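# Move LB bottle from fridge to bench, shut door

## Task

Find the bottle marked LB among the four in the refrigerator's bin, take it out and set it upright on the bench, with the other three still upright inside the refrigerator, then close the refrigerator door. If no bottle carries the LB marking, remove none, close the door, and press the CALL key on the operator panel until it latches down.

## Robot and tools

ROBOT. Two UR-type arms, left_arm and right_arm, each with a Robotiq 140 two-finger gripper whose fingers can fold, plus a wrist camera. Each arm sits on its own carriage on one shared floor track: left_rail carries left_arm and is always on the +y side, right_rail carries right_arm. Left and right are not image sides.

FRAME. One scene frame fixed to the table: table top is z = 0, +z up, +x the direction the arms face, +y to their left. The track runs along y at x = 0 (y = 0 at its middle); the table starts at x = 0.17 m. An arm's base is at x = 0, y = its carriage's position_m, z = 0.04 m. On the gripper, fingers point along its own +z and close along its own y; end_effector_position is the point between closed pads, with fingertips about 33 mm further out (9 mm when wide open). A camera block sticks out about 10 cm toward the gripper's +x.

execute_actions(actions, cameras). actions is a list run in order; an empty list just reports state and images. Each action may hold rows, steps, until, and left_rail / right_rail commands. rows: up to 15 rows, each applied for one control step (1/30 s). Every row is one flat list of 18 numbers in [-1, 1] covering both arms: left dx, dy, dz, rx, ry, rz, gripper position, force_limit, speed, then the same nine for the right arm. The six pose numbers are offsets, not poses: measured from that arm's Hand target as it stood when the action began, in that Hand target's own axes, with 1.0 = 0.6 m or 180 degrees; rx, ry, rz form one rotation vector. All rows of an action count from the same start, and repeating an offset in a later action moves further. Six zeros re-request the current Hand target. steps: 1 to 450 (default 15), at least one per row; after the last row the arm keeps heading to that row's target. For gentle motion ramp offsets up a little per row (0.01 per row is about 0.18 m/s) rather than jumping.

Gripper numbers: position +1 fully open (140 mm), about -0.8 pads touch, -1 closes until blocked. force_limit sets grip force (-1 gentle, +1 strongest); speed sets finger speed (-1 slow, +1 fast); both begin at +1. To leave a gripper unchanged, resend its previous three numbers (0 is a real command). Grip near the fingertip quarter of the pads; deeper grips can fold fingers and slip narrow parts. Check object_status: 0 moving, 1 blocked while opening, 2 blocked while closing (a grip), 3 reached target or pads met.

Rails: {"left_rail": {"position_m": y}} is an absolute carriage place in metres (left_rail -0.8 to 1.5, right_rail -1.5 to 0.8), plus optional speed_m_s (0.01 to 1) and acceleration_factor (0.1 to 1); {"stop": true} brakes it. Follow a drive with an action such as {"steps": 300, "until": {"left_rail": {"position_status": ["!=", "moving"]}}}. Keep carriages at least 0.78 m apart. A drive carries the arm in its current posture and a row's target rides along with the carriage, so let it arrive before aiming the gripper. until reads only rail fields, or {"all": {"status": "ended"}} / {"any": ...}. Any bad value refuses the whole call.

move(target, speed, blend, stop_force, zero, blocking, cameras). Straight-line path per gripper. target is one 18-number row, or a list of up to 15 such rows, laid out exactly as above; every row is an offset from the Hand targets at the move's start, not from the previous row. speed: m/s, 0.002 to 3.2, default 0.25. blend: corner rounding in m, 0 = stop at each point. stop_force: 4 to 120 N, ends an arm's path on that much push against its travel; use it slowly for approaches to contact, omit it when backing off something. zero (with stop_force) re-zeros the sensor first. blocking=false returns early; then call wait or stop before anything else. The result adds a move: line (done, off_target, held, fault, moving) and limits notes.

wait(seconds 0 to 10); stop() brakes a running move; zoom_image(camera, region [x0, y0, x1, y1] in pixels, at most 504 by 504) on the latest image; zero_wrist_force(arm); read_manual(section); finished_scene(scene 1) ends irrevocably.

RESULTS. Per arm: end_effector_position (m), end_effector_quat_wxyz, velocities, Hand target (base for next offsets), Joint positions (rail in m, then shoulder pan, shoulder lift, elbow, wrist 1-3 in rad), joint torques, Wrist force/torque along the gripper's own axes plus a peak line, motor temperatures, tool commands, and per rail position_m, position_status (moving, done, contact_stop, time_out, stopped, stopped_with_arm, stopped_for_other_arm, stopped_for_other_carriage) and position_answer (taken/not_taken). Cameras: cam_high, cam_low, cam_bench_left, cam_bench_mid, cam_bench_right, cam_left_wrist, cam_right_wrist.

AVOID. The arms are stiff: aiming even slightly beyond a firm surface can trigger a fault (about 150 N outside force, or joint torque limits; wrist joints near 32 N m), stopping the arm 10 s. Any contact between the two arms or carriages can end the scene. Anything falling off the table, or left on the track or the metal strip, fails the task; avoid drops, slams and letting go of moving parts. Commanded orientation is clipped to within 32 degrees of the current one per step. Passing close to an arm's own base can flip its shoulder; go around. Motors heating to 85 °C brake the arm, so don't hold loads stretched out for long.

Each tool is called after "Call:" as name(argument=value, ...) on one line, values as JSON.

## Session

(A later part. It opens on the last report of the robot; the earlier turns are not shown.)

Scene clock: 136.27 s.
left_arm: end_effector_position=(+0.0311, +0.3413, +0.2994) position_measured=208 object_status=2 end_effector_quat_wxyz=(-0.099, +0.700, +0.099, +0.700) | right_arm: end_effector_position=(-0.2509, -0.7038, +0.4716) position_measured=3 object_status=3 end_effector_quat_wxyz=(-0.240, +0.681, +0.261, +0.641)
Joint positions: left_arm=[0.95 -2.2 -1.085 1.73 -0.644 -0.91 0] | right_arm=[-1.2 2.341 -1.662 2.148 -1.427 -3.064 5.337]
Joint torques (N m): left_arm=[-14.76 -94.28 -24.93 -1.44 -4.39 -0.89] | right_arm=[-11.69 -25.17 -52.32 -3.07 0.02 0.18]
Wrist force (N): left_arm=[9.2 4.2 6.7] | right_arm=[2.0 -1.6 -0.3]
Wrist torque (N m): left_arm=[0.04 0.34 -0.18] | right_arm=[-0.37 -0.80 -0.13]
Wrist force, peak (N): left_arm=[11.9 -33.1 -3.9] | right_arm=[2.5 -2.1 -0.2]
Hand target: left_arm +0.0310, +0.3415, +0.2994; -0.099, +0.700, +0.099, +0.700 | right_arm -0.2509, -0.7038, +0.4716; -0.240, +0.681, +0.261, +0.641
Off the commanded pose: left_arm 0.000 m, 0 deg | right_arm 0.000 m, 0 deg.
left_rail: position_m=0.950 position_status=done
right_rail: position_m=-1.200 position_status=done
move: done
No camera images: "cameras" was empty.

Call:
move(target=[[0,0.0307,-0.0723,0,0,0,-1,-0.5,-1,0,0,0,0,0,0,1,1,1],[0,0.0512,-0.1205,0.044,0,0,-1,-0.5,-1,0,0,0,0,0,0,1,1,1],[0,0.1218,-0.231,0.083,0,0,-1,-0.5,-1,0,0,0,0,0,0,1,1,1],[0,0.2103,-0.327,0.128,0,0,-1,-0.5,-1,0,0,0,0,0,0,1,1,1]], blend=[0.02,0.015,0.015,0], speed=0.07, cameras=["cam_left_wrist","cam_bench_mid"])

Scene clock: 147.00 s.
left_arm: end_effector_position=(-0.1224, +0.1659, +0.2993) position_measured=208 object_status=2 end_effector_quat_wxyz=(-0.237, +0.666, +0.237, +0.666) | right_arm: end_effector_position=(-0.2509, -0.7038, +0.4716) position_measured=3 object_status=3 end_effector_quat_wxyz=(-0.240, +0.681, +0.261, +0.641)
Joint positions: left_arm=[0.95 -2.103 -0.602 0.864 -0.262 -1.216 0] | right_arm=[-1.2 2.341 -1.662 2.148 -1.427 -3.064 5.337]
Joint torques (N m): left_arm=[10.02 -95.76 -52.57 1.91 -3.94 -1.3] | right_arm=[-11.87 -25.26 -52.6 -2.18 0.05 1.05]
Wrist force (N): left_arm=[15.7 0.5 5.6] | right_arm=[2.0 -1.6 -0.6]
Wrist torque (N m): left_arm=[-0.01 0.55 -0.19] | right_arm=[-0.36 -0.80 -0.13]
Wrist force, peak (N): left_arm=[16.1 6.3 8.4] | right_arm=[2.6 -1.7 -0.3]
Hand target: left_arm -0.1225, +0.1659, +0.2993; -0.237, +0.666, +0.237, +0.666 | right_arm -0.2509, -0.7038, +0.4716; -0.240, +0.681, +0.261, +0.641
Off the commanded pose: left_arm 0.000 m, 0 deg | right_arm 0.000 m, 0 deg.
left_rail: position_m=0.950 position_status=done
right_rail: position_m=-1.200 position_status=done
move: done
camera_calibration:
cam_left_wrist: T_world_to_cam=[[0.591087, -0.806462, -0.0153326, 0.214686], [-0.263623, -0.175185, -0.948585, 0.285081], [0.762312, 0.564738, -0.316151, 0.277823], [0, 0, 0, 1]] pos_world=[-0.263532, 0.0661802, 0.36155]
Images, in order (width x height): cam_bench_mid 672x504, cam_left_wrist 672x504.

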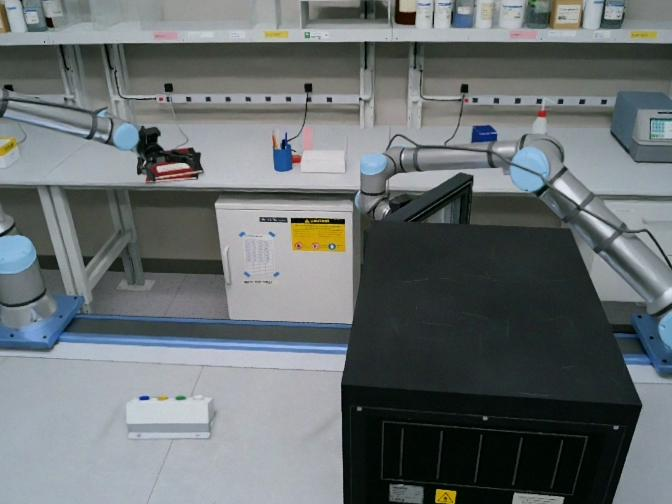

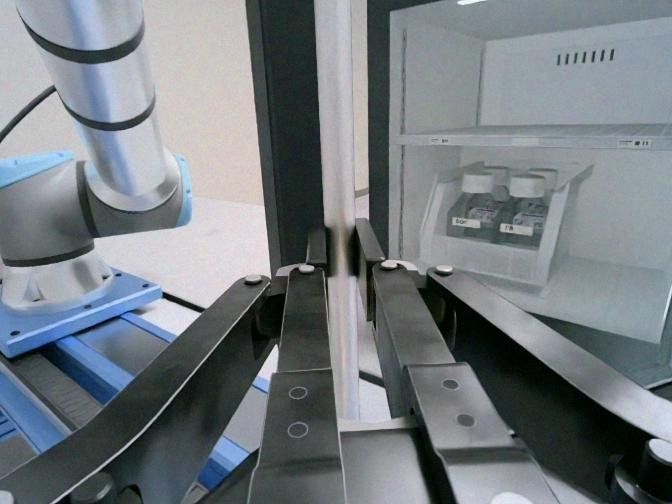

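Call:
move(target=[0,0,0,0,0,0,-0.15,-0.5,-1,0,0,0,0,0,0,1,1,1], cameras=["cam_left_wrist"])

Call:
move(target=[[0,0,-0.125,0,0,0,-0.15,-0.5,-1,0,0,0,0,0,0,1,1,1],[0,-0.199,-0.155,-0.06,0,0,-0.15,-0.5,-1,0,0,0,0,0,0,1,1,1],[0,-0.332,0.103,-0.16,0,0,-0.15,-0.5,-1,0,0,0,0,0,0,1,1,1],[0,0.081,0.4545,-0.217,0,0,-0.15,-0.5,-1,0,0,0,0,0,0,1,1,1]], blend=[0.01,0.03,0.04,0], speed=[0.08,0.25,0.25,0.25], cameras=["cam_left_wrist","cam_bench_mid"])

Scene clock: 156.50 s.
left_arm: end_effector_position=(-0.1225, +0.1659, +0.2993) position_measured=148 object_status=0 end_effector_quat_wxyz=(-0.237, +0.666, +0.237, +0.666) | right_arm: end_effector_position=(-0.2509, -0.7038, +0.4716) position_measured=3 object_status=3 end_effector_quat_wxyz=(-0.240, +0.681, +0.261, +0.641)
Joint positions: left_arm=[0.95 -2.103 -0.601 0.864 -0.262 -1.216 0] | right_arm=[-1.2 2.341 -1.662 2.148 -1.427 -3.064 5.337]
Joint torques (N m): left_arm=[9.69 -135.45 -54.5 5.27 2.18 -1.04] | right_arm=[-11.87 -25.3 -52.49 -1.55 -0.12 1.82]
Wrist force (N): left_arm=[2.2 -2.9 3.2] | right_arm=[2.0 -2.0 -0.8]
Wrist torque (N m): left_arm=[-0.37 0.53 0.02] | right_arm=[-0.44 -0.78 -0.12]
Wrist force, peak (N): left_arm=[16.0 0.7 6.2] | right_arm=[2.5 -1.8 0.0]
Hand target: left_arm -0.1225, +0.1659, +0.2993; -0.237, +0.666, +0.237, +0.666 | right_arm -0.2509, -0.7038, +0.4716; -0.240, +0.681, +0.261, +0.641
Off the commanded pose: left_arm 0.000 m, 0 deg | right_arm 0.000 m, 0 deg.
left_rail: position_m=0.950 position_status=done
right_rail: position_m=-1.200 position_status=done
move: done
camera_calibration:
cam_left_wrist: T_world_to_cam=[[0.591103, -0.806451, -0.015276, 0.214668], [-0.263587, -0.175233, -0.948586, 0.285094], [0.762312, 0.564739, -0.316151, 0.277823], [0, 0, 0, 1]] pos_world=[-0.263532, 0.0661801, 0.361549]
Images, in order (width x height): cam_left_wrist 672x504.

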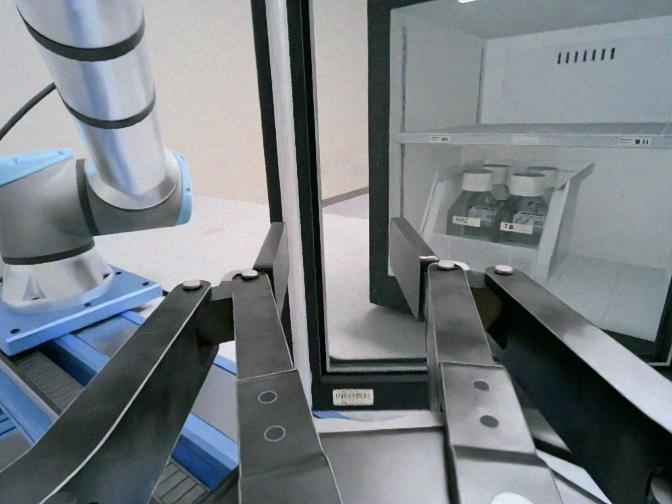

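Scene clock: 160.60 s.
left_arm: end_effector_position=(+0.1196, +0.3004, +0.2994) position_measured=148 object_status=3 end_effector_quat_wxyz=(-0.001, +0.707, +0.001, +0.707) | right_arm: end_effector_position=(-0.2509, -0.7038, +0.4716) position_measured=3 object_status=3 end_effector_quat_wxyz=(-0.240, +0.681, +0.261, +0.641)
Joint positions: left_arm=[0.95 -2.155 -1.188 1.892 -0.703 -0.586 0] | right_arm=[-1.2 2.341 -1.662 2.148 -1.427 -3.064 5.337]
Joint torques (N m): left_arm=[13.47 -86.35 -26.1 -1 2.9 1.08] | right_arm=[-10.47 -24.77 -52.04 -1.49 -0.08 2.23]
Wrist force (N): left_arm=[1.7 -2.7 3.3] | right_arm=[1.7 -1.8 -0.2]
Wrist torque (N m): left_arm=[-0.31 0.59 0.01] | right_arm=[-0.40 -0.72 -0.13]
Wrist force, peak (N): left_arm=[2.3 -5.3 3.2] | right_arm=[2.6 -1.7 -0.2]
Hand target: left_arm +0.1197, +0.3004, +0.2994; -0.001, +0.707, +0.001, +0.707 | right_arm -0.2509, -0.7038, +0.4716; -0.240, +0.681, +0.261, +0.641
Off the commanded pose: left_arm 0.000 m, 0 deg | right_arm 0.000 m, 0 deg.
left_rail: position_m=0.950 position_status=done
right_rail: position_m=-1.200 position_status=done
move: done
camera_calibration:
cam_left_wrist: T_world_to_cam=[[-0.0491339, -0.998671, -0.015571, 0.314565], [-0.315091, 0.0302922, -0.948578, 0.316962], [0.947789, -0.041701, -0.316161, 0.177409], [0, 0, 0, 1]] pos_world=[-0.0528184, 0.311943, 0.36165]
Images, in order (width x height): cam_bench_mid 672x504, cam_left_wrist 672x504.

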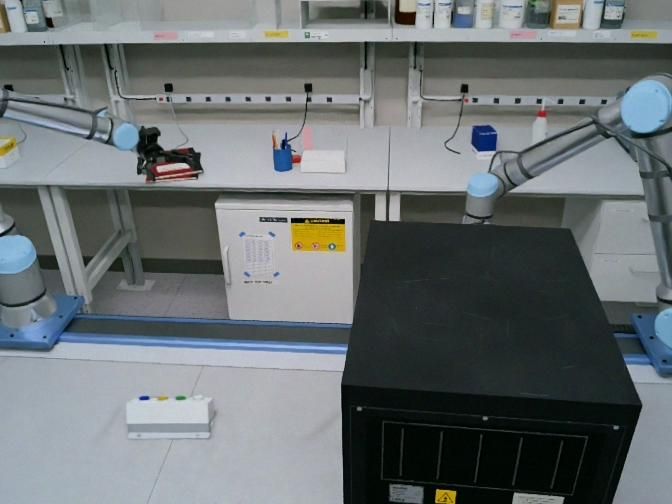

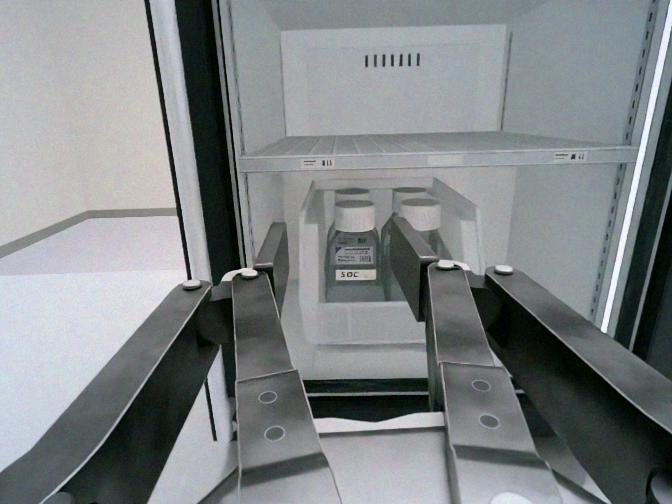

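Call:
zoom_image(camera="cam_left_wrist", region=[120, 0, 500, 450])

Call:
zoom_image(camera="cam_bench_mid", region=[340, 130, 560, 260])

Scaled by 1.120 from the camera's 672x504 image, which has a finer 960x720 frame.

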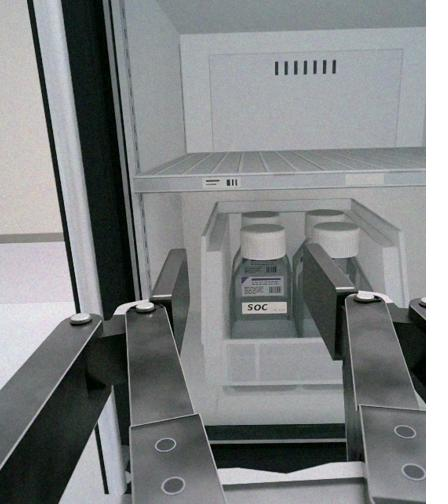

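Scaled by 2.291 from the camera's 672x504 image, which has a finer 960x720 frame.

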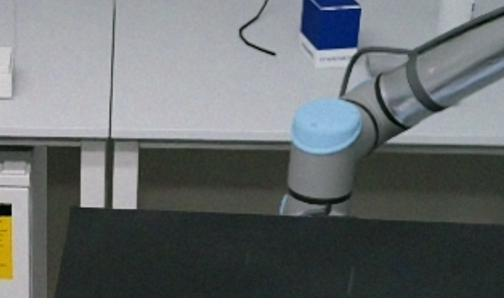

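Call:
execute_actions(actions=[{"left_rail":{"position_m":0.8,"acceleration_factor":0.5},"steps":150,"until":{"left_rail":{"position_status":["!=","moving"]}}}], cameras=["cam_left_wrist"])

Call:
move(target=[[0,-0.3,0,0,0,0,-0.03,-0.5,-1,0,0,0,0,0,0,1,1,1],[0,-0.433,0.08,0,0,0,-0.03,-0.5,-1,0,0,0,0,0,0,1,1,1]], blend=[0.03,0], speed=0.2, stop_force=15, cameras=["cam_left_wrist"])

Scene clock: 187.07 s.
left_arm: end_effector_position=(+0.1197, +0.1504, +0.2994) position_measured=148 object_status=3 end_effector_quat_wxyz=(-0.001, +0.707, +0.001, +0.707) | right_arm: end_effector_position=(-0.2509, -0.7038, +0.4716) position_measured=3 object_status=3 end_effector_quat_wxyz=(-0.240, +0.681, +0.261, +0.641)
Joint positions: left_arm=[0.8 -2.155 -1.188 1.892 -0.703 -0.586 0] | right_arm=[-1.2 2.341 -1.662 2.148 -1.427 -3.064 5.337]
Joint torques (N m): left_arm=[8.32 -69.98 -43.96 0.41 0.47 0.93] | right_arm=[-10.12 -25.49 -52.48 -1.62 -0.14 3.42]
Wrist force (N): left_arm=[1.5 -2.8 3.3] | right_arm=[2.2 -1.5 -0.1]
Wrist torque (N m): left_arm=[-0.35 0.62 0.01] | right_arm=[-0.32 -0.85 -0.13]
Wrist force, peak (N): left_arm=[1.6 -5.1 3.5] | right_arm=[2.4 -1.9 -0.6]
Hand target: left_arm +0.1197, +0.1504, +0.2994; -0.001, +0.707, +0.001, +0.707 | right_arm -0.2509, -0.7038, +0.4716; -0.240, +0.681, +0.261, +0.641
Tool commands: left_gripper/position=-0.15 left_gripper/force_limit=-0.5 left_gripper/speed=-1.0 right_gripper/position=+1.0 right_gripper/force_limit=+1.0 right_gripper/speed=+1.0
Off the commanded pose: left_arm 0.000 m, 0 deg | right_arm 0.000 m, 0 deg.
left_rail: position_m=0.800 position_status=done
right_rail: position_m=-1.200 position_status=done
camera_calibration:
cam_left_wrist: T_world_to_cam=[[-0.0492271, -0.998667, -0.0155352, 0.164651], [-0.315088, 0.0302876, -0.948579, 0.321541], [0.947785, -0.0418009, -0.316159, 0.17107], [0, 0, 0, 1]] pos_world=[-0.052718, 0.161843, 0.36165]
Images, in order (width x height): cam_left_wrist 672x504.

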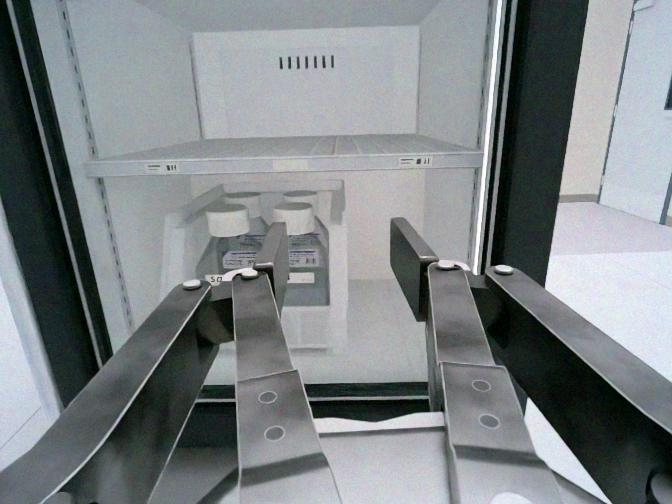

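Scene clock: 189.73 s.
left_arm: end_effector_position=(+0.1672, +0.4103, +0.2995) position_measured=132 object_status=3 end_effector_quat_wxyz=(-0.001, +0.707, +0.001, +0.707) | right_arm: end_effector_position=(-0.2509, -0.7038, +0.4716) position_measured=3 object_status=3 end_effector_quat_wxyz=(-0.240, +0.681, +0.261, +0.641)
Joint positions: left_arm=[0.8 -2.409 -1.577 2.388 -0.81 -0.84 0] | right_arm=[-1.2 2.341 -1.662 2.148 -1.427 -3.064 5.337]
Joint torques (N m): left_arm=[-15.55 -46.65 -22.39 7.2 -2.81 1.03] | right_arm=[-10.11 -25.26 -52.27 -1.62 -0.15 3.77]
Wrist force (N): left_arm=[2.3 -3.0 2.9] | right_arm=[2.1 -1.9 -0.1]
Wrist torque (N m): left_arm=[-0.37 0.46 -0.01] | right_arm=[-0.43 -0.82 -0.13]
Wrist force, peak (N): left_arm=[2.4 -4.8 4.7] | right_arm=[2.7 -1.6 -0.4]
Hand target: left_arm +0.1672, +0.4103, +0.2995; -0.001, +0.707, +0.001, +0.707 | right_arm -0.2509, -0.7038, +0.4716; -0.240, +0.681, +0.261, +0.641
Off the commanded pose: left_arm 0.000 m, 0 deg | right_arm 0.000 m, 0 deg.
left_rail: position_m=0.800 position_status=done
right_rail: position_m=-1.200 position_status=done
move: done
camera_calibration:
cam_left_wrist: T_world_to_cam=[[-0.0491326, -0.998671, -0.0155673, 0.426556], [-0.315091, 0.0302883, -0.948578, 0.328635], [0.947789, -0.041701, -0.316161, 0.136873], [0, 0, 0, 1]] pos_world=[-0.00521837, 0.421743, 0.36165]
Images, in order (width x height): cam_left_wrist 672x504.

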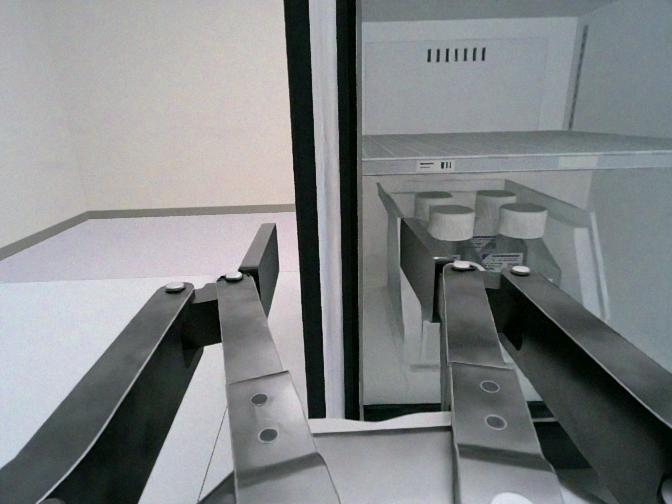

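Call:
move(target=[[0.133,0,0,0,0,0,-0.03,-0.5,-1,0,0,0,0,0,0,1,1,1],[0.133,0,0.117,0,0,0,-0.03,-0.5,-1,0,0,0,0,0,0,1,1,1]], speed=[0.15,0.06], stop_force=12, cameras=[])

Call:
move(target=[0,0,0,0,0,0,-1,-0.5,-1,0,0,0,0,0,0,1,1,1], cameras=["cam_left_wrist"])

Call:
wait(seconds=1, cameras=[])

Scene clock: 196.87 s.
left_arm: end_effector_position=(+0.2374, +0.4104, +0.3793) position_measured=132 object_status=3 end_effector_quat_wxyz=(-0.001, +0.707, +0.001, +0.707) | right_arm: end_effector_position=(-0.2509, -0.7038, +0.4716) position_measured=3 object_status=3 end_effector_quat_wxyz=(-0.240, +0.681, +0.261, +0.641)
Joint positions: left_arm=[0.8 -2.275 -1.744 2.35 -0.605 -0.706 0] | right_arm=[-1.2 2.341 -1.662 2.148 -1.427 -3.064 5.337]
Joint torques (N m): left_arm=[11.57 -37.81 -28.45 6.74 2.86 -0.29] | right_arm=[-10.52 -25.48 -52.22 -1.55 -0.09 3.8]
Wrist force (N): left_arm=[2.3 -2.9 3.2] | right_arm=[2.1 -1.4 -0.4]
Wrist torque (N m): left_arm=[-0.34 0.44 0.02] | right_arm=[-0.31 -0.82 -0.13]
Wrist force, peak (N): left_arm=[3.5 -2.9 3.5] | right_arm=[2.4 -2.1 -0.2]
Hand target: left_arm +0.2374, +0.4104, +0.3793; -0.001, +0.707, +0.001, +0.707 | right_arm -0.2509, -0.7038, +0.4716; -0.240, +0.681, +0.261, +0.641
Off the commanded pose: left_arm 0.000 m, 0 deg | right_arm 0.000 m, 0 deg.
left_rail: position_m=0.800 position_status=done
right_rail: position_m=-1.200 position_status=done
move: done
No camera images: "cameras" was empty.

Scene clock: 198.70 s.
left_arm: end_effector_position=(+0.2374, +0.4104, +0.3793) position_measured=208 object_status=0 end_effector_quat_wxyz=(-0.001, +0.707, +0.001, +0.707) | right_arm: end_effector_position=(-0.2509, -0.7038, +0.4716) position_measured=3 object_status=3 end_effector_quat_wxyz=(-0.240, +0.681, +0.261, +0.641)
Joint positions: left_arm=[0.8 -2.275 -1.744 2.35 -0.605 -0.706 0] | right_arm=[-1.2 2.341 -1.662 2.148 -1.427 -3.064 5.337]
Joint torques (N m): left_arm=[13.22 -36.67 -29.28 6.85 1.12 1.06] | right_arm=[-10.72 -25.94 -52.57 -1.47 -0.05 3.54]
Wrist force (N): left_arm=[1.9 -3.4 2.4] | right_arm=[2.6 -1.5 -0.5]
Wrist torque (N m): left_arm=[-0.41 0.44 0.20] | right_arm=[-0.33 -0.92 -0.13]
Wrist force, peak (N): left_arm=[2.3 -3.2 3.5] | right_arm=[2.2 -2.1 -0.3]
Hand target: left_arm +0.2374, +0.4104, +0.3793; -0.001, +0.707, +0.001, +0.707 | right_arm -0.2509, -0.7038, +0.4716; -0.240, +0.681, +0.261, +0.641
Off the commanded pose: left_arm 0.000 m, 0 deg | right_arm 0.000 m, 0 deg.
left_rail: position_m=0.800 position_status=done
right_rail: position_m=-1.200 position_status=done
move: done
camera_calibration:
cam_left_wrist: T_world_to_cam=[[-0.0492284, -0.998667, -0.0155389, 0.431339], [-0.315088, 0.0302916, -0.948579, 0.426447], [0.947785, -0.0418009, -0.316159, 0.0956131], [0, 0, 0, 1]] pos_world=[0.064982, 0.421843, 0.44145]
Images, in order (width x height): cam_left_wrist 672x504.

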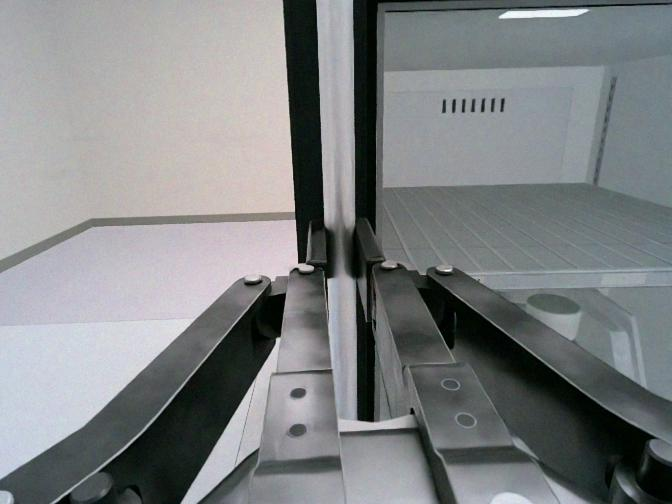

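Scene clock: 199.70 s.
left_arm: end_effector_position=(+0.2374, +0.4104, +0.3793) position_measured=208 object_status=2 end_effector_quat_wxyz=(-0.001, +0.707, +0.001, +0.707) | right_arm: end_effector_position=(-0.2509, -0.7038, +0.4716) position_measured=3 object_status=3 end_effector_quat_wxyz=(-0.240, +0.681, +0.261, +0.641)
Joint positions: left_arm=[0.8 -2.275 -1.744 2.35 -0.605 -0.706 0] | right_arm=[-1.2 2.341 -1.662 2.148 -1.427 -3.064 5.337]
Joint torques (N m): left_arm=[13.94 -37.76 -30.4 6.31 -2.37 1.37] | right_arm=[-10.65 -25.65 -52.53 -1.48 -0.2 3.76]
Wrist force (N): left_arm=[1.8 -3.2 2.5] | right_arm=[1.8 -1.9 0.0]
Wrist torque (N m): left_arm=[-0.37 0.46 0.20] | right_arm=[-0.43 -0.74 -0.13]
Wrist force, peak (N): left_arm=[1.8 -3.4 2.9] | right_arm=[2.5 -1.9 -0.5]
Hand target: left_arm +0.2374, +0.4104, +0.3793; -0.001, +0.707, +0.001, +0.707 | right_arm -0.2509, -0.7038, +0.4716; -0.240, +0.681, +0.261, +0.641
Tool commands: left_gripper/position=-1.0 left_gripper/force_limit=-0.5 left_gripper/speed=-1.0 right_gripper/position=+1.0 right_gripper/force_limit=+1.0 right_gripper/speed=+1.0
Off the commanded pose: left_arm 0.000 m, 0 deg | right_arm 0.000 m, 0 deg.
left_rail: position_m=0.800 position_status=done
right_rail: position_m=-1.200 position_status=done
wait: 1.00 s
No camera images: "cameras" was empty.

Call:
move(target=[[0,0.007,-0.07,0.02,0,0,-1,-0.5,-1,0,0,0,0,0,0,1,1,1],[0,0.031,-0.154,0.044,0,0,-1,-0.5,-1,0,0,0,0,0,0,1,1,1],[0,0.0915,-0.297,0.089,0,0,-1,-0.5,-1,0,0,0,0,0,0,1,1,1],[0,0.18,-0.425,0.128,0,0,-1,-0.5,-1,0,0,0,0,0,0,1,1,1],[0,0.294,-0.532,0.172,0,0,-1,-0.5,-1,0,0,0,0,0,0,1,1,1],[0,0.428,-0.613,0.217,0,0,-1,-0.5,-1,0,0,0,0,0,0,1,1,1],[0,0.5755,-0.6655,0.256,0,0,-1,-0.5,-1,0,0,0,0,0,0,1,1,1],[0,0.653,-0.68,0.278,0,0,-1,-0.5,-1,0,0,0,0,0,0,1,1,1]], blend=[0.01,0.02,0.02,0.02,0.02,0.02,0.02,0], speed=0.085, cameras=["cam_left_wrist","cam_bench_mid"])

Scene clock: 213.27 s.
left_arm: end_effector_position=(-0.1699, +0.0179, +0.3791) position_measured=208 object_status=2 end_effector_quat_wxyz=(-0.300, +0.640, +0.300, +0.641) | right_arm: end_effector_position=(-0.2509, -0.7038, +0.4716) position_measured=3 object_status=3 end_effector_quat_wxyz=(-0.240, +0.681, +0.261, +0.641)
Joint positions: left_arm=[0.8 -2.084 -0.529 0.583 -0.054 -1.388 0] | right_arm=[-1.2 2.341 -1.662 2.148 -1.427 -3.064 5.337]
Joint torques (N m): left_arm=[-21.35 -99.97 -57.34 1.71 -20.98 -1.3] | right_arm=[-10.85 -25.98 -52.79 -1.39 -0.17 3.7]
Wrist force (N): left_arm=[8.2 35.6 28.5] | right_arm=[1.8 -1.6 -0.1]
Wrist torque (N m): left_arm=[-0.47 0.74 -0.04] | right_arm=[-0.36 -0.75 -0.12]
Wrist force, peak (N): left_arm=[8.2 35.6 28.5] | right_arm=[2.7 -1.9 -0.2]
Hand target: left_arm -0.1699, +0.0179, +0.3791; -0.300, +0.640, +0.300, +0.641 | right_arm -0.2509, -0.7038, +0.4716; -0.240, +0.681, +0.261, +0.641
Off the commanded pose: left_arm 0.000 m, 0 deg | right_arm 0.000 m, 0 deg.
left_rail: position_m=0.800 position_status=done
right_rail: position_m=-1.200 position_status=done
move: done
camera_calibration:
cam_left_wrist: T_world_to_cam=[[0.733876, -0.679112, -0.0152392, 0.146543], [-0.225437, -0.222331, -0.94855, 0.329625], [0.640784, 0.699554, -0.31626, 0.39983], [0, 0, 0, 1]] pos_world=[-0.28944, -0.106898, 0.441349]
Images, in order (width x height): cam_bench_mid 672x504, cam_left_wrist 672x504.

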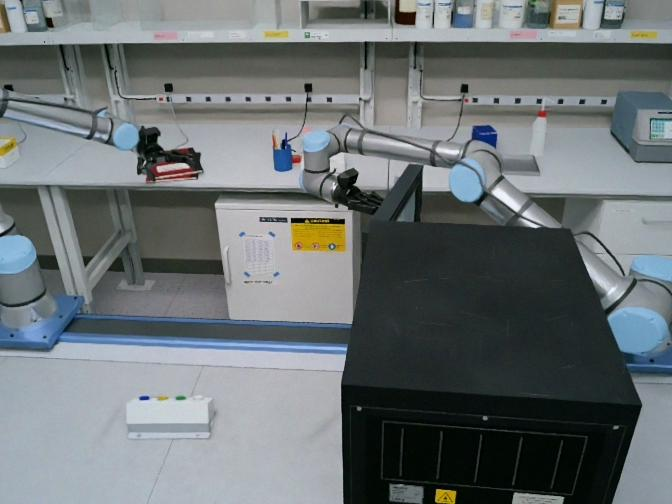

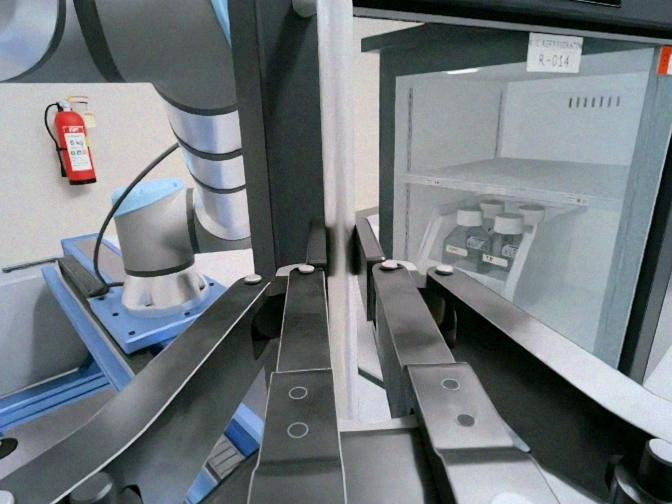

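Call:
move(target=[0,0.0077,0.0064,0,0,0,-1,-0.5,-1,0,0,0,0,0,0,1,1,1], speed=0.03, cameras=[])

Call:
execute_actions(actions=[{"rows":[[0,0,0,0,0,0,-0.3,-0.5,-1,0,0,0,0,0,0,1,1,1]],"steps":40}], cameras=["cam_left_wrist"])

Call:
wait(seconds=2, cameras=["cam_left_wrist"])

Scene clock: 219.50 s.
left_arm: end_effector_position=(-0.1641, +0.0179, +0.3791) position_measured=208 object_status=2 end_effector_quat_wxyz=(-0.300, +0.640, +0.300, +0.641) | right_arm: end_effector_position=(-0.2509, -0.7038, +0.4716) position_measured=3 object_status=3 end_effector_quat_wxyz=(-0.240, +0.681, +0.261, +0.641)
Joint positions: left_arm=[0.8 -2.079 -0.535 0.594 -0.059 -1.384 0] | right_arm=[-1.2 2.341 -1.662 2.148 -1.427 -3.064 5.337]
Joint torques (N m): left_arm=[14.23 -135.93 -35.06 -1.81 2.03 -1.27] | right_arm=[-9.62 -25.65 -52.62 -1.51 -0.33 3.78]
Wrist force (N): left_arm=[7.6 -4.4 2.4] | right_arm=[1.8 -1.5 -0.2]
Wrist torque (N m): left_arm=[-0.42 0.63 0.02] | right_arm=[-0.34 -0.75 -0.13]
Wrist force, peak (N): left_arm=[8.4 36.5 28.9] | right_arm=[2.6 -1.8 0.3]
Hand target: left_arm -0.1639, +0.0179, +0.3791; -0.300, +0.640, +0.300, +0.641 | right_arm -0.2509, -0.7038, +0.4716; -0.240, +0.681, +0.261, +0.641
Off the commanded pose: left_arm 0.000 m, 0 deg | right_arm 0.000 m, 0 deg.
left_rail: position_m=0.800 position_status=done
right_rail: position_m=-1.200 position_status=done
move: done
No camera images: "cameras" was empty.

Scene clock: 221.03 s.
left_arm: end_effector_position=(-0.1639, +0.0179, +0.3792) position_measured=167 object_status=3 end_effector_quat_wxyz=(-0.300, +0.640, +0.300, +0.641) | right_arm: end_effector_position=(-0.2509, -0.7038, +0.4716) position_measured=3 object_status=3 end_effector_quat_wxyz=(-0.240, +0.681, +0.261, +0.641)
Joint positions: left_arm=[0.8 -2.079 -0.535 0.595 -0.059 -1.384 0] | right_arm=[-1.2 2.341 -1.662 2.148 -1.427 -3.064 5.337]
Joint torques (N m): left_arm=[8.55 -131.93 -41.26 5.68 1.97 -0.46] | right_arm=[-10.08 -26.19 -52.44 -1.46 -0.35 3.72]
Wrist force (N): left_arm=[3.0 -1.1 3.8] | right_arm=[2.0 -1.4 -0.1]
Wrist torque (N m): left_arm=[0.02 0.31 -0.02] | right_arm=[-0.32 -0.78 -0.13]
Wrist force, peak (N): left_arm=[7.9 -4.3 2.1] | right_arm=[2.5 -1.8 -0.1]
Hand target: left_arm -0.1639, +0.0179, +0.3791; -0.300, +0.640, +0.300, +0.641 | right_arm -0.2509, -0.7038, +0.4716; -0.240, +0.681, +0.261, +0.641
Off the commanded pose: left_arm 0.000 m, 0 deg | right_arm 0.000 m, 0 deg.
left_rail: position_m=0.800 position_status=done
right_rail: position_m=-1.200 position_status=done
camera_calibration:
cam_left_wrist: T_world_to_cam=[[0.73392, -0.679064, -0.015263, 0.142168], [-0.225363, -0.222247, -0.948587, 0.331024], [0.640759, 0.699627, -0.316148, 0.395937], [0, 0, 0, 1]] pos_world=[-0.28344, -0.106898, 0.441349]
Images, in order (width x height): cam_left_wrist 672x504.

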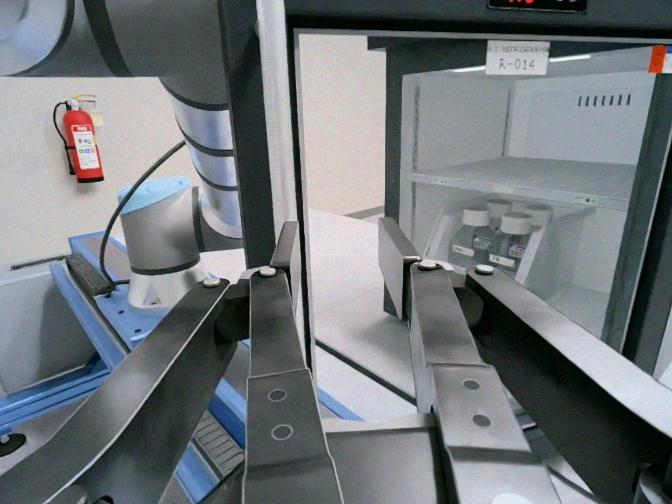

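Scene clock: 223.03 s.
left_arm: end_effector_position=(-0.1639, +0.0179, +0.3791) position_measured=167 object_status=3 end_effector_quat_wxyz=(-0.300, +0.640, +0.300, +0.641) | right_arm: end_effector_position=(-0.2509, -0.7038, +0.4716) position_measured=3 object_status=3 end_effector_quat_wxyz=(-0.240, +0.681, +0.261, +0.641)
Joint positions: left_arm=[0.8 -2.079 -0.535 0.595 -0.059 -1.384 0] | right_arm=[-1.2 2.341 -1.662 2.148 -1.427 -3.064 5.337]
Joint torques (N m): left_arm=[-13.19 -109.23 -53.71 0.77 1.9 -0.29] | right_arm=[-10.08 -25.07 -52.22 -1.45 -0.3 3.54]
Wrist force (N): left_arm=[2.4 -1.5 3.8] | right_arm=[1.9 -1.9 -0.4]
Wrist torque (N m): left_arm=[-0.08 0.43 -0.01] | right_arm=[-0.41 -0.78 -0.13]
Wrist force, peak (N): left_arm=[3.1 -1.9 3.8] | right_arm=[2.4 -2.0 -0.3]
Hand target: left_arm -0.1639, +0.0179, +0.3791; -0.300, +0.640, +0.300, +0.641 | right_arm -0.2509, -0.7038, +0.4716; -0.240, +0.681, +0.261, +0.641
Tool commands: left_gripper/position=-0.3 left_gripper/force_limit=-0.5 left_gripper/speed=-1.0 right_gripper/position=+1.0 right_gripper/force_limit=+1.0 right_gripper/speed=+1.0
Off the commanded pose: left_arm 0.000 m, 0 deg | right_arm 0.000 m, 0 deg.
left_rail: position_m=0.800 position_status=done
right_rail: position_m=-1.200 position_status=done
wait: 2.00 s
camera_calibration:
cam_left_wrist: T_world_to_cam=[[0.73392, -0.679064, -0.015263, 0.142168], [-0.225363, -0.222247, -0.948587, 0.331024], [0.640759, 0.699627, -0.316148, 0.395937], [0, 0, 0, 1]] pos_world=[-0.28344, -0.106898, 0.441349]
Images, in order (width x height): cam_left_wrist 672x504.

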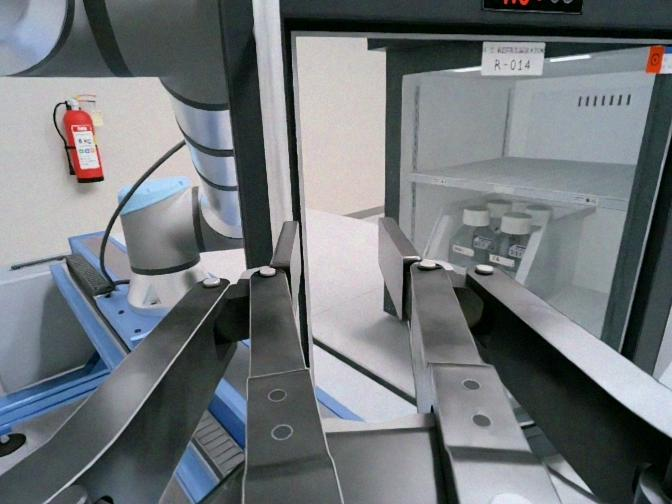

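Call:
execute_actions(actions=[{"right_rail":{"position_m":-1.1,"acceleration_factor":0.5},"steps":90,"until":{"right_rail":{"position_status":["!=","moving"]}}}], cameras=[])

Call:
move(target=[0,0,0,0,0,0,-0.3,-0.5,-1,-0.405,-0.4875,0.663,0.214,0.0205,0,-0.1,-0.5,-1], speed=0.25, cameras=["cam_left_wrist","cam_right_wrist","cam_bench_mid"])

Scene clock: 234.80 s.
left_arm: end_effector_position=(-0.1639, +0.0179, +0.3791) position_measured=167 object_status=3 end_effector_quat_wxyz=(-0.300, +0.640, +0.300, +0.641) | right_arm: end_effector_position=(-0.2509, -0.6038, +0.4716) position_measured=3 object_status=3 end_effector_quat_wxyz=(-0.240, +0.681, +0.261, +0.641)
Joint positions: left_arm=[0.8 -2.079 -0.535 0.595 -0.059 -1.384 0] | right_arm=[-1.1 2.341 -1.662 2.148 -1.427 -3.064 5.337]
Joint torques (N m): left_arm=[-12.65 -108.13 -56.14 1.39 -1.07 0.89] | right_arm=[-4.5 -35.31 -45.63 -1.34 -0.38 3.58]
Wrist force (N): left_arm=[2.4 -1.3 3.7] | right_arm=[2.2 -1.4 -0.3]
Wrist torque (N m): left_arm=[-0.02 0.44 -0.01] | right_arm=[-0.31 -0.85 -0.13]
Wrist force, peak (N): left_arm=[2.9 -1.5 4.3] | right_arm=[2.4 -3.3 0.8]
Hand target: left_arm -0.1639, +0.0179, +0.3791; -0.300, +0.640, +0.300, +0.641 | right_arm -0.2509, -0.6038, +0.4716; -0.240, +0.681, +0.261, +0.641
Tool commands: left_gripper/position=-0.3 left_gripper/force_limit=-0.5 left_gripper/speed=-1.0 right_gripper/position=+1.0 right_gripper/force_limit=+1.0 right_gripper/speed=+1.0
Off the commanded pose: left_arm 0.000 m, 0 deg | right_arm 0.000 m, 0 deg.
left_rail: position_m=0.800 position_status=done
right_rail: position_m=-1.100 position_status=done
No camera images: "cameras" was empty.

Scene clock: 237.93 s.
left_arm: end_effector_position=(-0.1639, +0.0179, +0.3791) position_measured=167 object_status=3 end_effector_quat_wxyz=(-0.300, +0.640, +0.300, +0.641) | right_arm: end_effector_position=(-0.1577, -0.1331, +0.2022) position_measured=141 object_status=0 end_effector_quat_wxyz=(-0.457, +0.540, +0.452, +0.543)
Joint positions: left_arm=[0.8 -2.079 -0.535 0.595 -0.059 -1.384 0] | right_arm=[-1.1 1.638 -1.089 1.979 -0.9 -4.471 6.284]
Joint torques (N m): left_arm=[-13.44 -107.67 -55.58 1.06 -1.83 1.01] | right_arm=[-12.92 -64.18 -40.2 -6.15 -2.06 4.2]
Wrist force (N): left_arm=[3.0 -1.6 3.5] | right_arm=[2.3 -1.4 -0.6]
Wrist torque (N m): left_arm=[-0.10 0.31 -0.02] | right_arm=[-0.30 -0.96 -0.28]
Wrist force, peak (N): left_arm=[3.0 -1.3 4.0] | right_arm=[3.4 -0.3 -1.9]
Hand target: left_arm -0.1639, +0.0179, +0.3791; -0.300, +0.640, +0.300, +0.641 | right_arm -0.1577, -0.1331, +0.2021; -0.459, +0.543, +0.450, +0.540
Off the commanded pose: left_arm 0.000 m, 0 deg | right_arm 0.000 m, 1 deg.
left_rail: position_m=0.800 position_status=done
right_rail: position_m=-1.100 position_status=done
joint sent to its limit (right arm) — joint 7 (wrist 3), upper limit.
move: done
camera_calibration:
cam_left_wrist: T_world_to_cam=[[0.73392, -0.679064, -0.015263, 0.142168], [-0.225363, -0.222247, -0.948587, 0.331024], [0.640759, 0.699627, -0.316148, 0.395937], [0, 0, 0, 1]] pos_world=[-0.28344, -0.106898, 0.441349]
cam_right_wrist: T_world_to_cam=[[0.97751, -0.210474, -0.0132142, 0.13275], [-0.0840107, -0.331168, -0.939824, 0.125134], [0.193433, 0.919798, -0.341402, 0.404942], [0, 0, 0, 1]] pos_world=[-0.197581, -0.303084, 0.257606]
Images, in order (width x height): cam_bench_mid 672x504, cam_left_wrist 672x504, cam_right_wrist 672x504.

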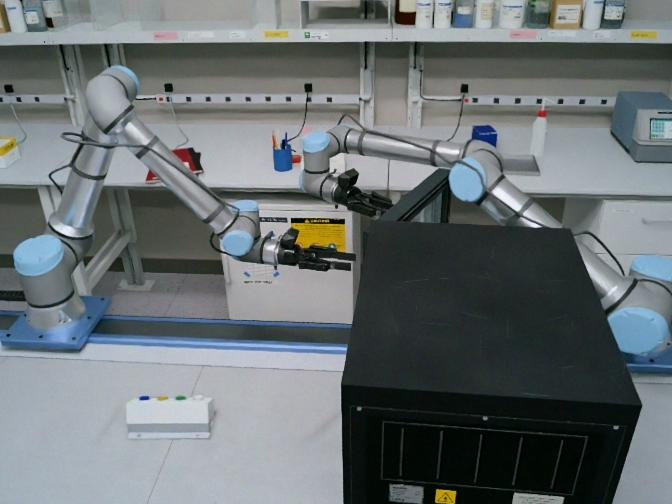

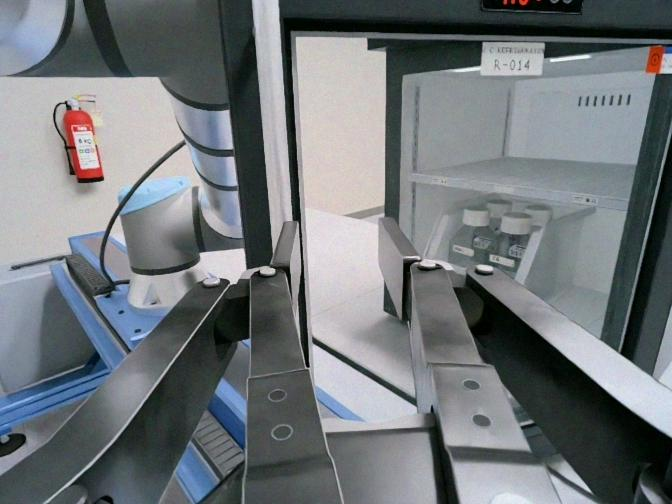

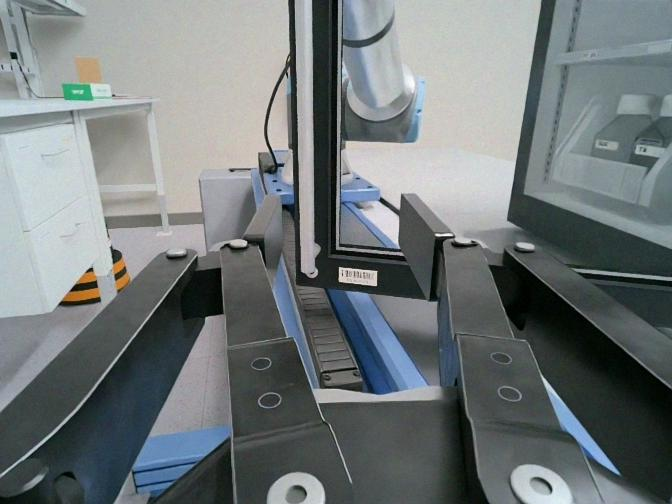

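Call:
move(target=[[0,0,0,0,0,0,-0.3,-0.5,-1,0,-0.031,0.13,0,0,0,-0.1,-0.5,-1],[0,0,0,0,0,0,-0.3,-0.5,-1,0,-0.031,0.24,0,0,0,-0.1,-0.5,-1]], speed=[0.15,0.05], stop_force=12, cameras=["cam_left_wrist","cam_right_wrist"])

Scene clock: 244.97 s.
left_arm: end_effector_position=(-0.1639, +0.0179, +0.3791) position_measured=167 object_status=3 end_effector_quat_wxyz=(-0.300, +0.640, +0.300, +0.641) | right_arm: end_effector_position=(-0.1511, +0.0120, +0.2033) position_measured=141 object_status=3 end_effector_quat_wxyz=(-0.457, +0.540, +0.452, +0.543)
Joint positions: left_arm=[0.8 -2.079 -0.535 0.595 -0.059 -1.384 0] | right_arm=[-1.1 1.617 -0.928 1.681 -0.762 -4.492 6.284]
Joint torques (N m): left_arm=[-13.96 -107.16 -55.84 1.11 -2.58 0.97] | right_arm=[-12.66 -82.41 -44.79 -0.45 -2.08 4.15]
Wrist force (N): left_arm=[2.8 -1.5 3.6] | right_arm=[2.0 -1.8 -0.4]
Wrist torque (N m): left_arm=[-0.06 0.34 -0.01] | right_arm=[-0.36 -0.89 -0.27]
Wrist force, peak (N): left_arm=[3.2 -1.7 3.9] | right_arm=[2.4 -2.0 -0.6]
Hand target: left_arm -0.1639, +0.0179, +0.3791; -0.300, +0.640, +0.300, +0.641 | right_arm -0.1510, +0.0120, +0.2033; -0.459, +0.543, +0.450, +0.540
Off the commanded pose: left_arm 0.000 m, 0 deg | right_arm 0.000 m, 1 deg.
left_rail: position_m=0.800 position_status=done
right_rail: position_m=-1.100 position_status=done
joint sent to its limit (right arm) — joint 7 (wrist 3), upper limit.
move: done
camera_calibration:
cam_left_wrist: T_world_to_cam=[[0.73392, -0.679064, -0.015263, 0.142168], [-0.225363, -0.222247, -0.948587, 0.331024], [0.640759, 0.699627, -0.316148, 0.395937], [0, 0, 0, 1]] pos_world=[-0.28344, -0.106898, 0.441349]
cam_right_wrist: T_world_to_cam=[[0.977526, -0.210415, -0.0129839, 0.156807], [-0.0838036, -0.331336, -0.939784, 0.174872], [0.193443, 0.919751, -0.341523, 0.270638], [0, 0, 0, 1]] pos_world=[-0.190981, -0.157984, 0.258807]
Images, in order (width x height): cam_left_wrist 672x504, cam_right_wrist 672x504.

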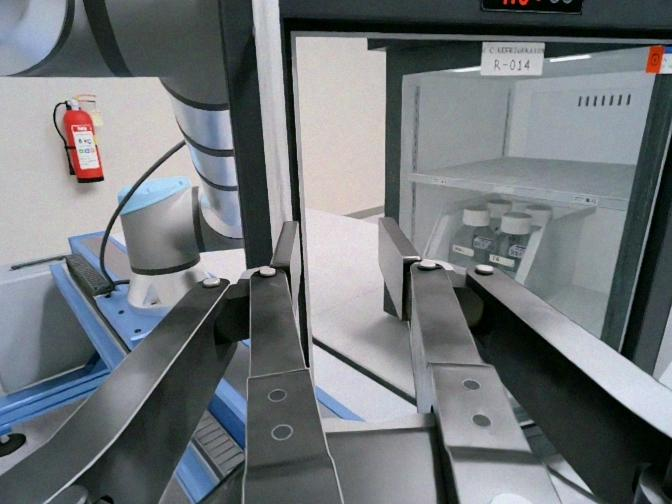

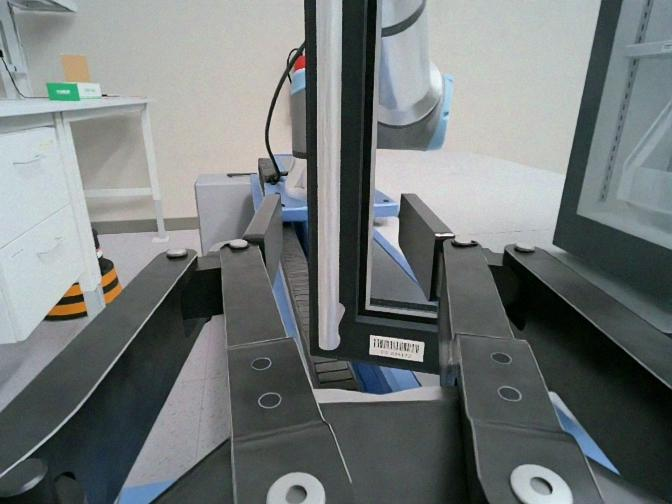

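Call:
move(target=[0,0,0,0,0,0,-0.3,-0.5,-1,0,0,0,0,0,0,-1,-0.2,-1], cameras=[])

Call:
wait(seconds=1.2, cameras=["cam_left_wrist","cam_right_wrist"])

Scene clock: 249.63 s.
left_arm: end_effector_position=(-0.1639, +0.0179, +0.3791) position_measured=167 object_status=3 end_effector_quat_wxyz=(-0.300, +0.640, +0.300, +0.641) | right_arm: end_effector_position=(-0.1511, +0.0120, +0.2033) position_measured=231 object_status=0 end_effector_quat_wxyz=(-0.457, +0.540, +0.452, +0.543)
Joint positions: left_arm=[0.8 -2.079 -0.535 0.595 -0.059 -1.384 0] | right_arm=[-1.1 1.617 -0.928 1.681 -0.762 -4.492 6.284]
Joint torques (N m): left_arm=[-13.33 -107.61 -55.16 0.97 -2.24 0.89] | right_arm=[-13.32 -82.19 -44.49 -0.33 -2.13 4.2]
Wrist force (N): left_arm=[3.0 -1.4 3.7] | right_arm=[1.9 -1.6 -0.4]
Wrist torque (N m): left_arm=[-0.05 0.30 -0.01] | right_arm=[-0.33 -0.88 -0.27]
Wrist force, peak (N): left_arm=[3.0 -1.6 4.2] | right_arm=[2.5 -2.0 -0.4]
Hand target: left_arm -0.1639, +0.0179, +0.3791; -0.300, +0.640, +0.300, +0.641 | right_arm -0.1510, +0.0120, +0.2033; -0.459, +0.543, +0.450, +0.540
Off the commanded pose: left_arm 0.000 m, 0 deg | right_arm 0.000 m, 1 deg.
left_rail: position_m=0.800 position_status=done
right_rail: position_m=-1.100 position_status=done
joint sent to its limit (right arm) — joint 7 (wrist 3), upper limit.
move: done
No camera images: "cameras" was empty.

Scene clock: 250.83 s.
left_arm: end_effector_position=(-0.1639, +0.0179, +0.3791) position_measured=167 object_status=3 end_effector_quat_wxyz=(-0.300, +0.640, +0.300, +0.641) | right_arm: end_effector_position=(-0.1511, +0.0120, +0.2033) position_measured=231 object_status=3 end_effector_quat_wxyz=(-0.457, +0.540, +0.452, +0.543)
Joint positions: left_arm=[0.8 -2.079 -0.535 0.595 -0.059 -1.384 0] | right_arm=[-1.1 1.617 -0.928 1.681 -0.762 -4.492 6.284]
Joint torques (N m): left_arm=[-12.31 -109.38 -56.32 1.21 -2.09 1.07] | right_arm=[-12.98 -81.75 -44.45 -0.36 -2 4.08]
Wrist force (N): left_arm=[3.0 -1.4 3.9] | right_arm=[1.9 -1.7 -0.5]
Wrist torque (N m): left_arm=[-0.04 0.31 -0.01] | right_arm=[-0.36 -0.86 -0.27]
Wrist force, peak (N): left_arm=[2.7 -1.5 4.1] | right_arm=[2.2 -2.2 -0.7]
Hand target: left_arm -0.1639, +0.0179, +0.3791; -0.300, +0.640, +0.300, +0.641 | right_arm -0.1510, +0.0120, +0.2033; -0.459, +0.543, +0.450, +0.540
Tool commands: left_gripper/position=-0.3 left_gripper/force_limit=-0.5 left_gripper/speed=-1.0 right_gripper/position=-1.0 right_gripper/force_limit=-0.2 right_gripper/speed=-1.0
Off the commanded pose: left_arm 0.000 m, 0 deg | right_arm 0.000 m, 1 deg.
left_rail: position_m=0.800 position_status=done
right_rail: position_m=-1.100 position_status=done
wait: 1.20 s
camera_calibration:
cam_left_wrist: T_world_to_cam=[[0.73392, -0.679064, -0.015263, 0.142168], [-0.225363, -0.222247, -0.948587, 0.331024], [0.640759, 0.699627, -0.316148, 0.395937], [0, 0, 0, 1]] pos_world=[-0.28344, -0.106898, 0.441349]
cam_right_wrist: T_world_to_cam=[[0.977526, -0.210415, -0.0129839, 0.156807], [-0.0838036, -0.331336, -0.939784, 0.174872], [0.193443, 0.919751, -0.341523, 0.270638], [0, 0, 0, 1]] pos_world=[-0.190981, -0.157984, 0.258807]
Images, in order (width x height): cam_left_wrist 672x504, cam_right_wrist 672x504.

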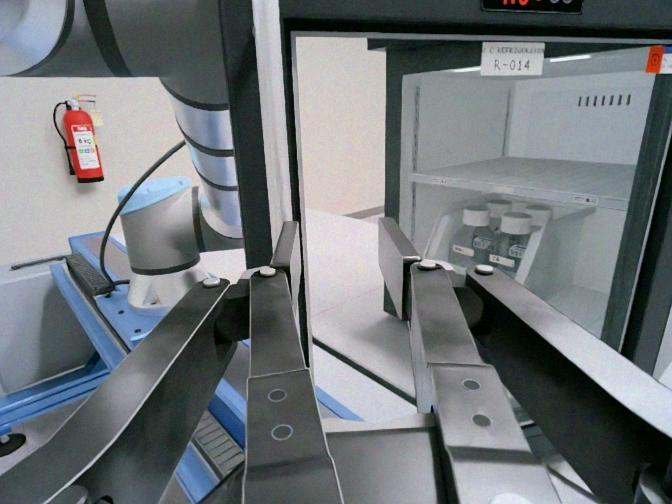

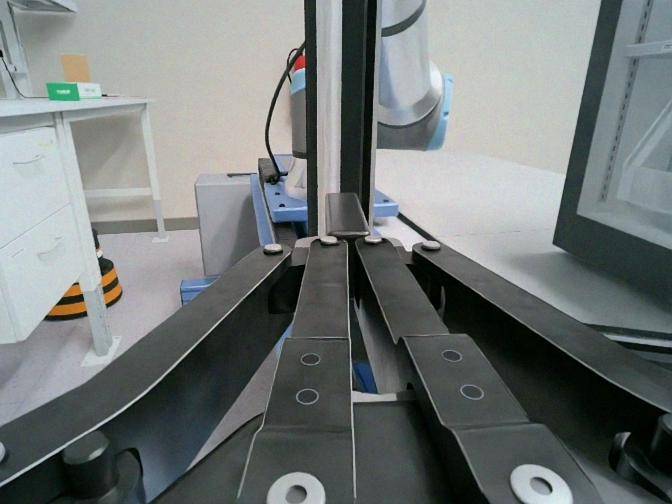

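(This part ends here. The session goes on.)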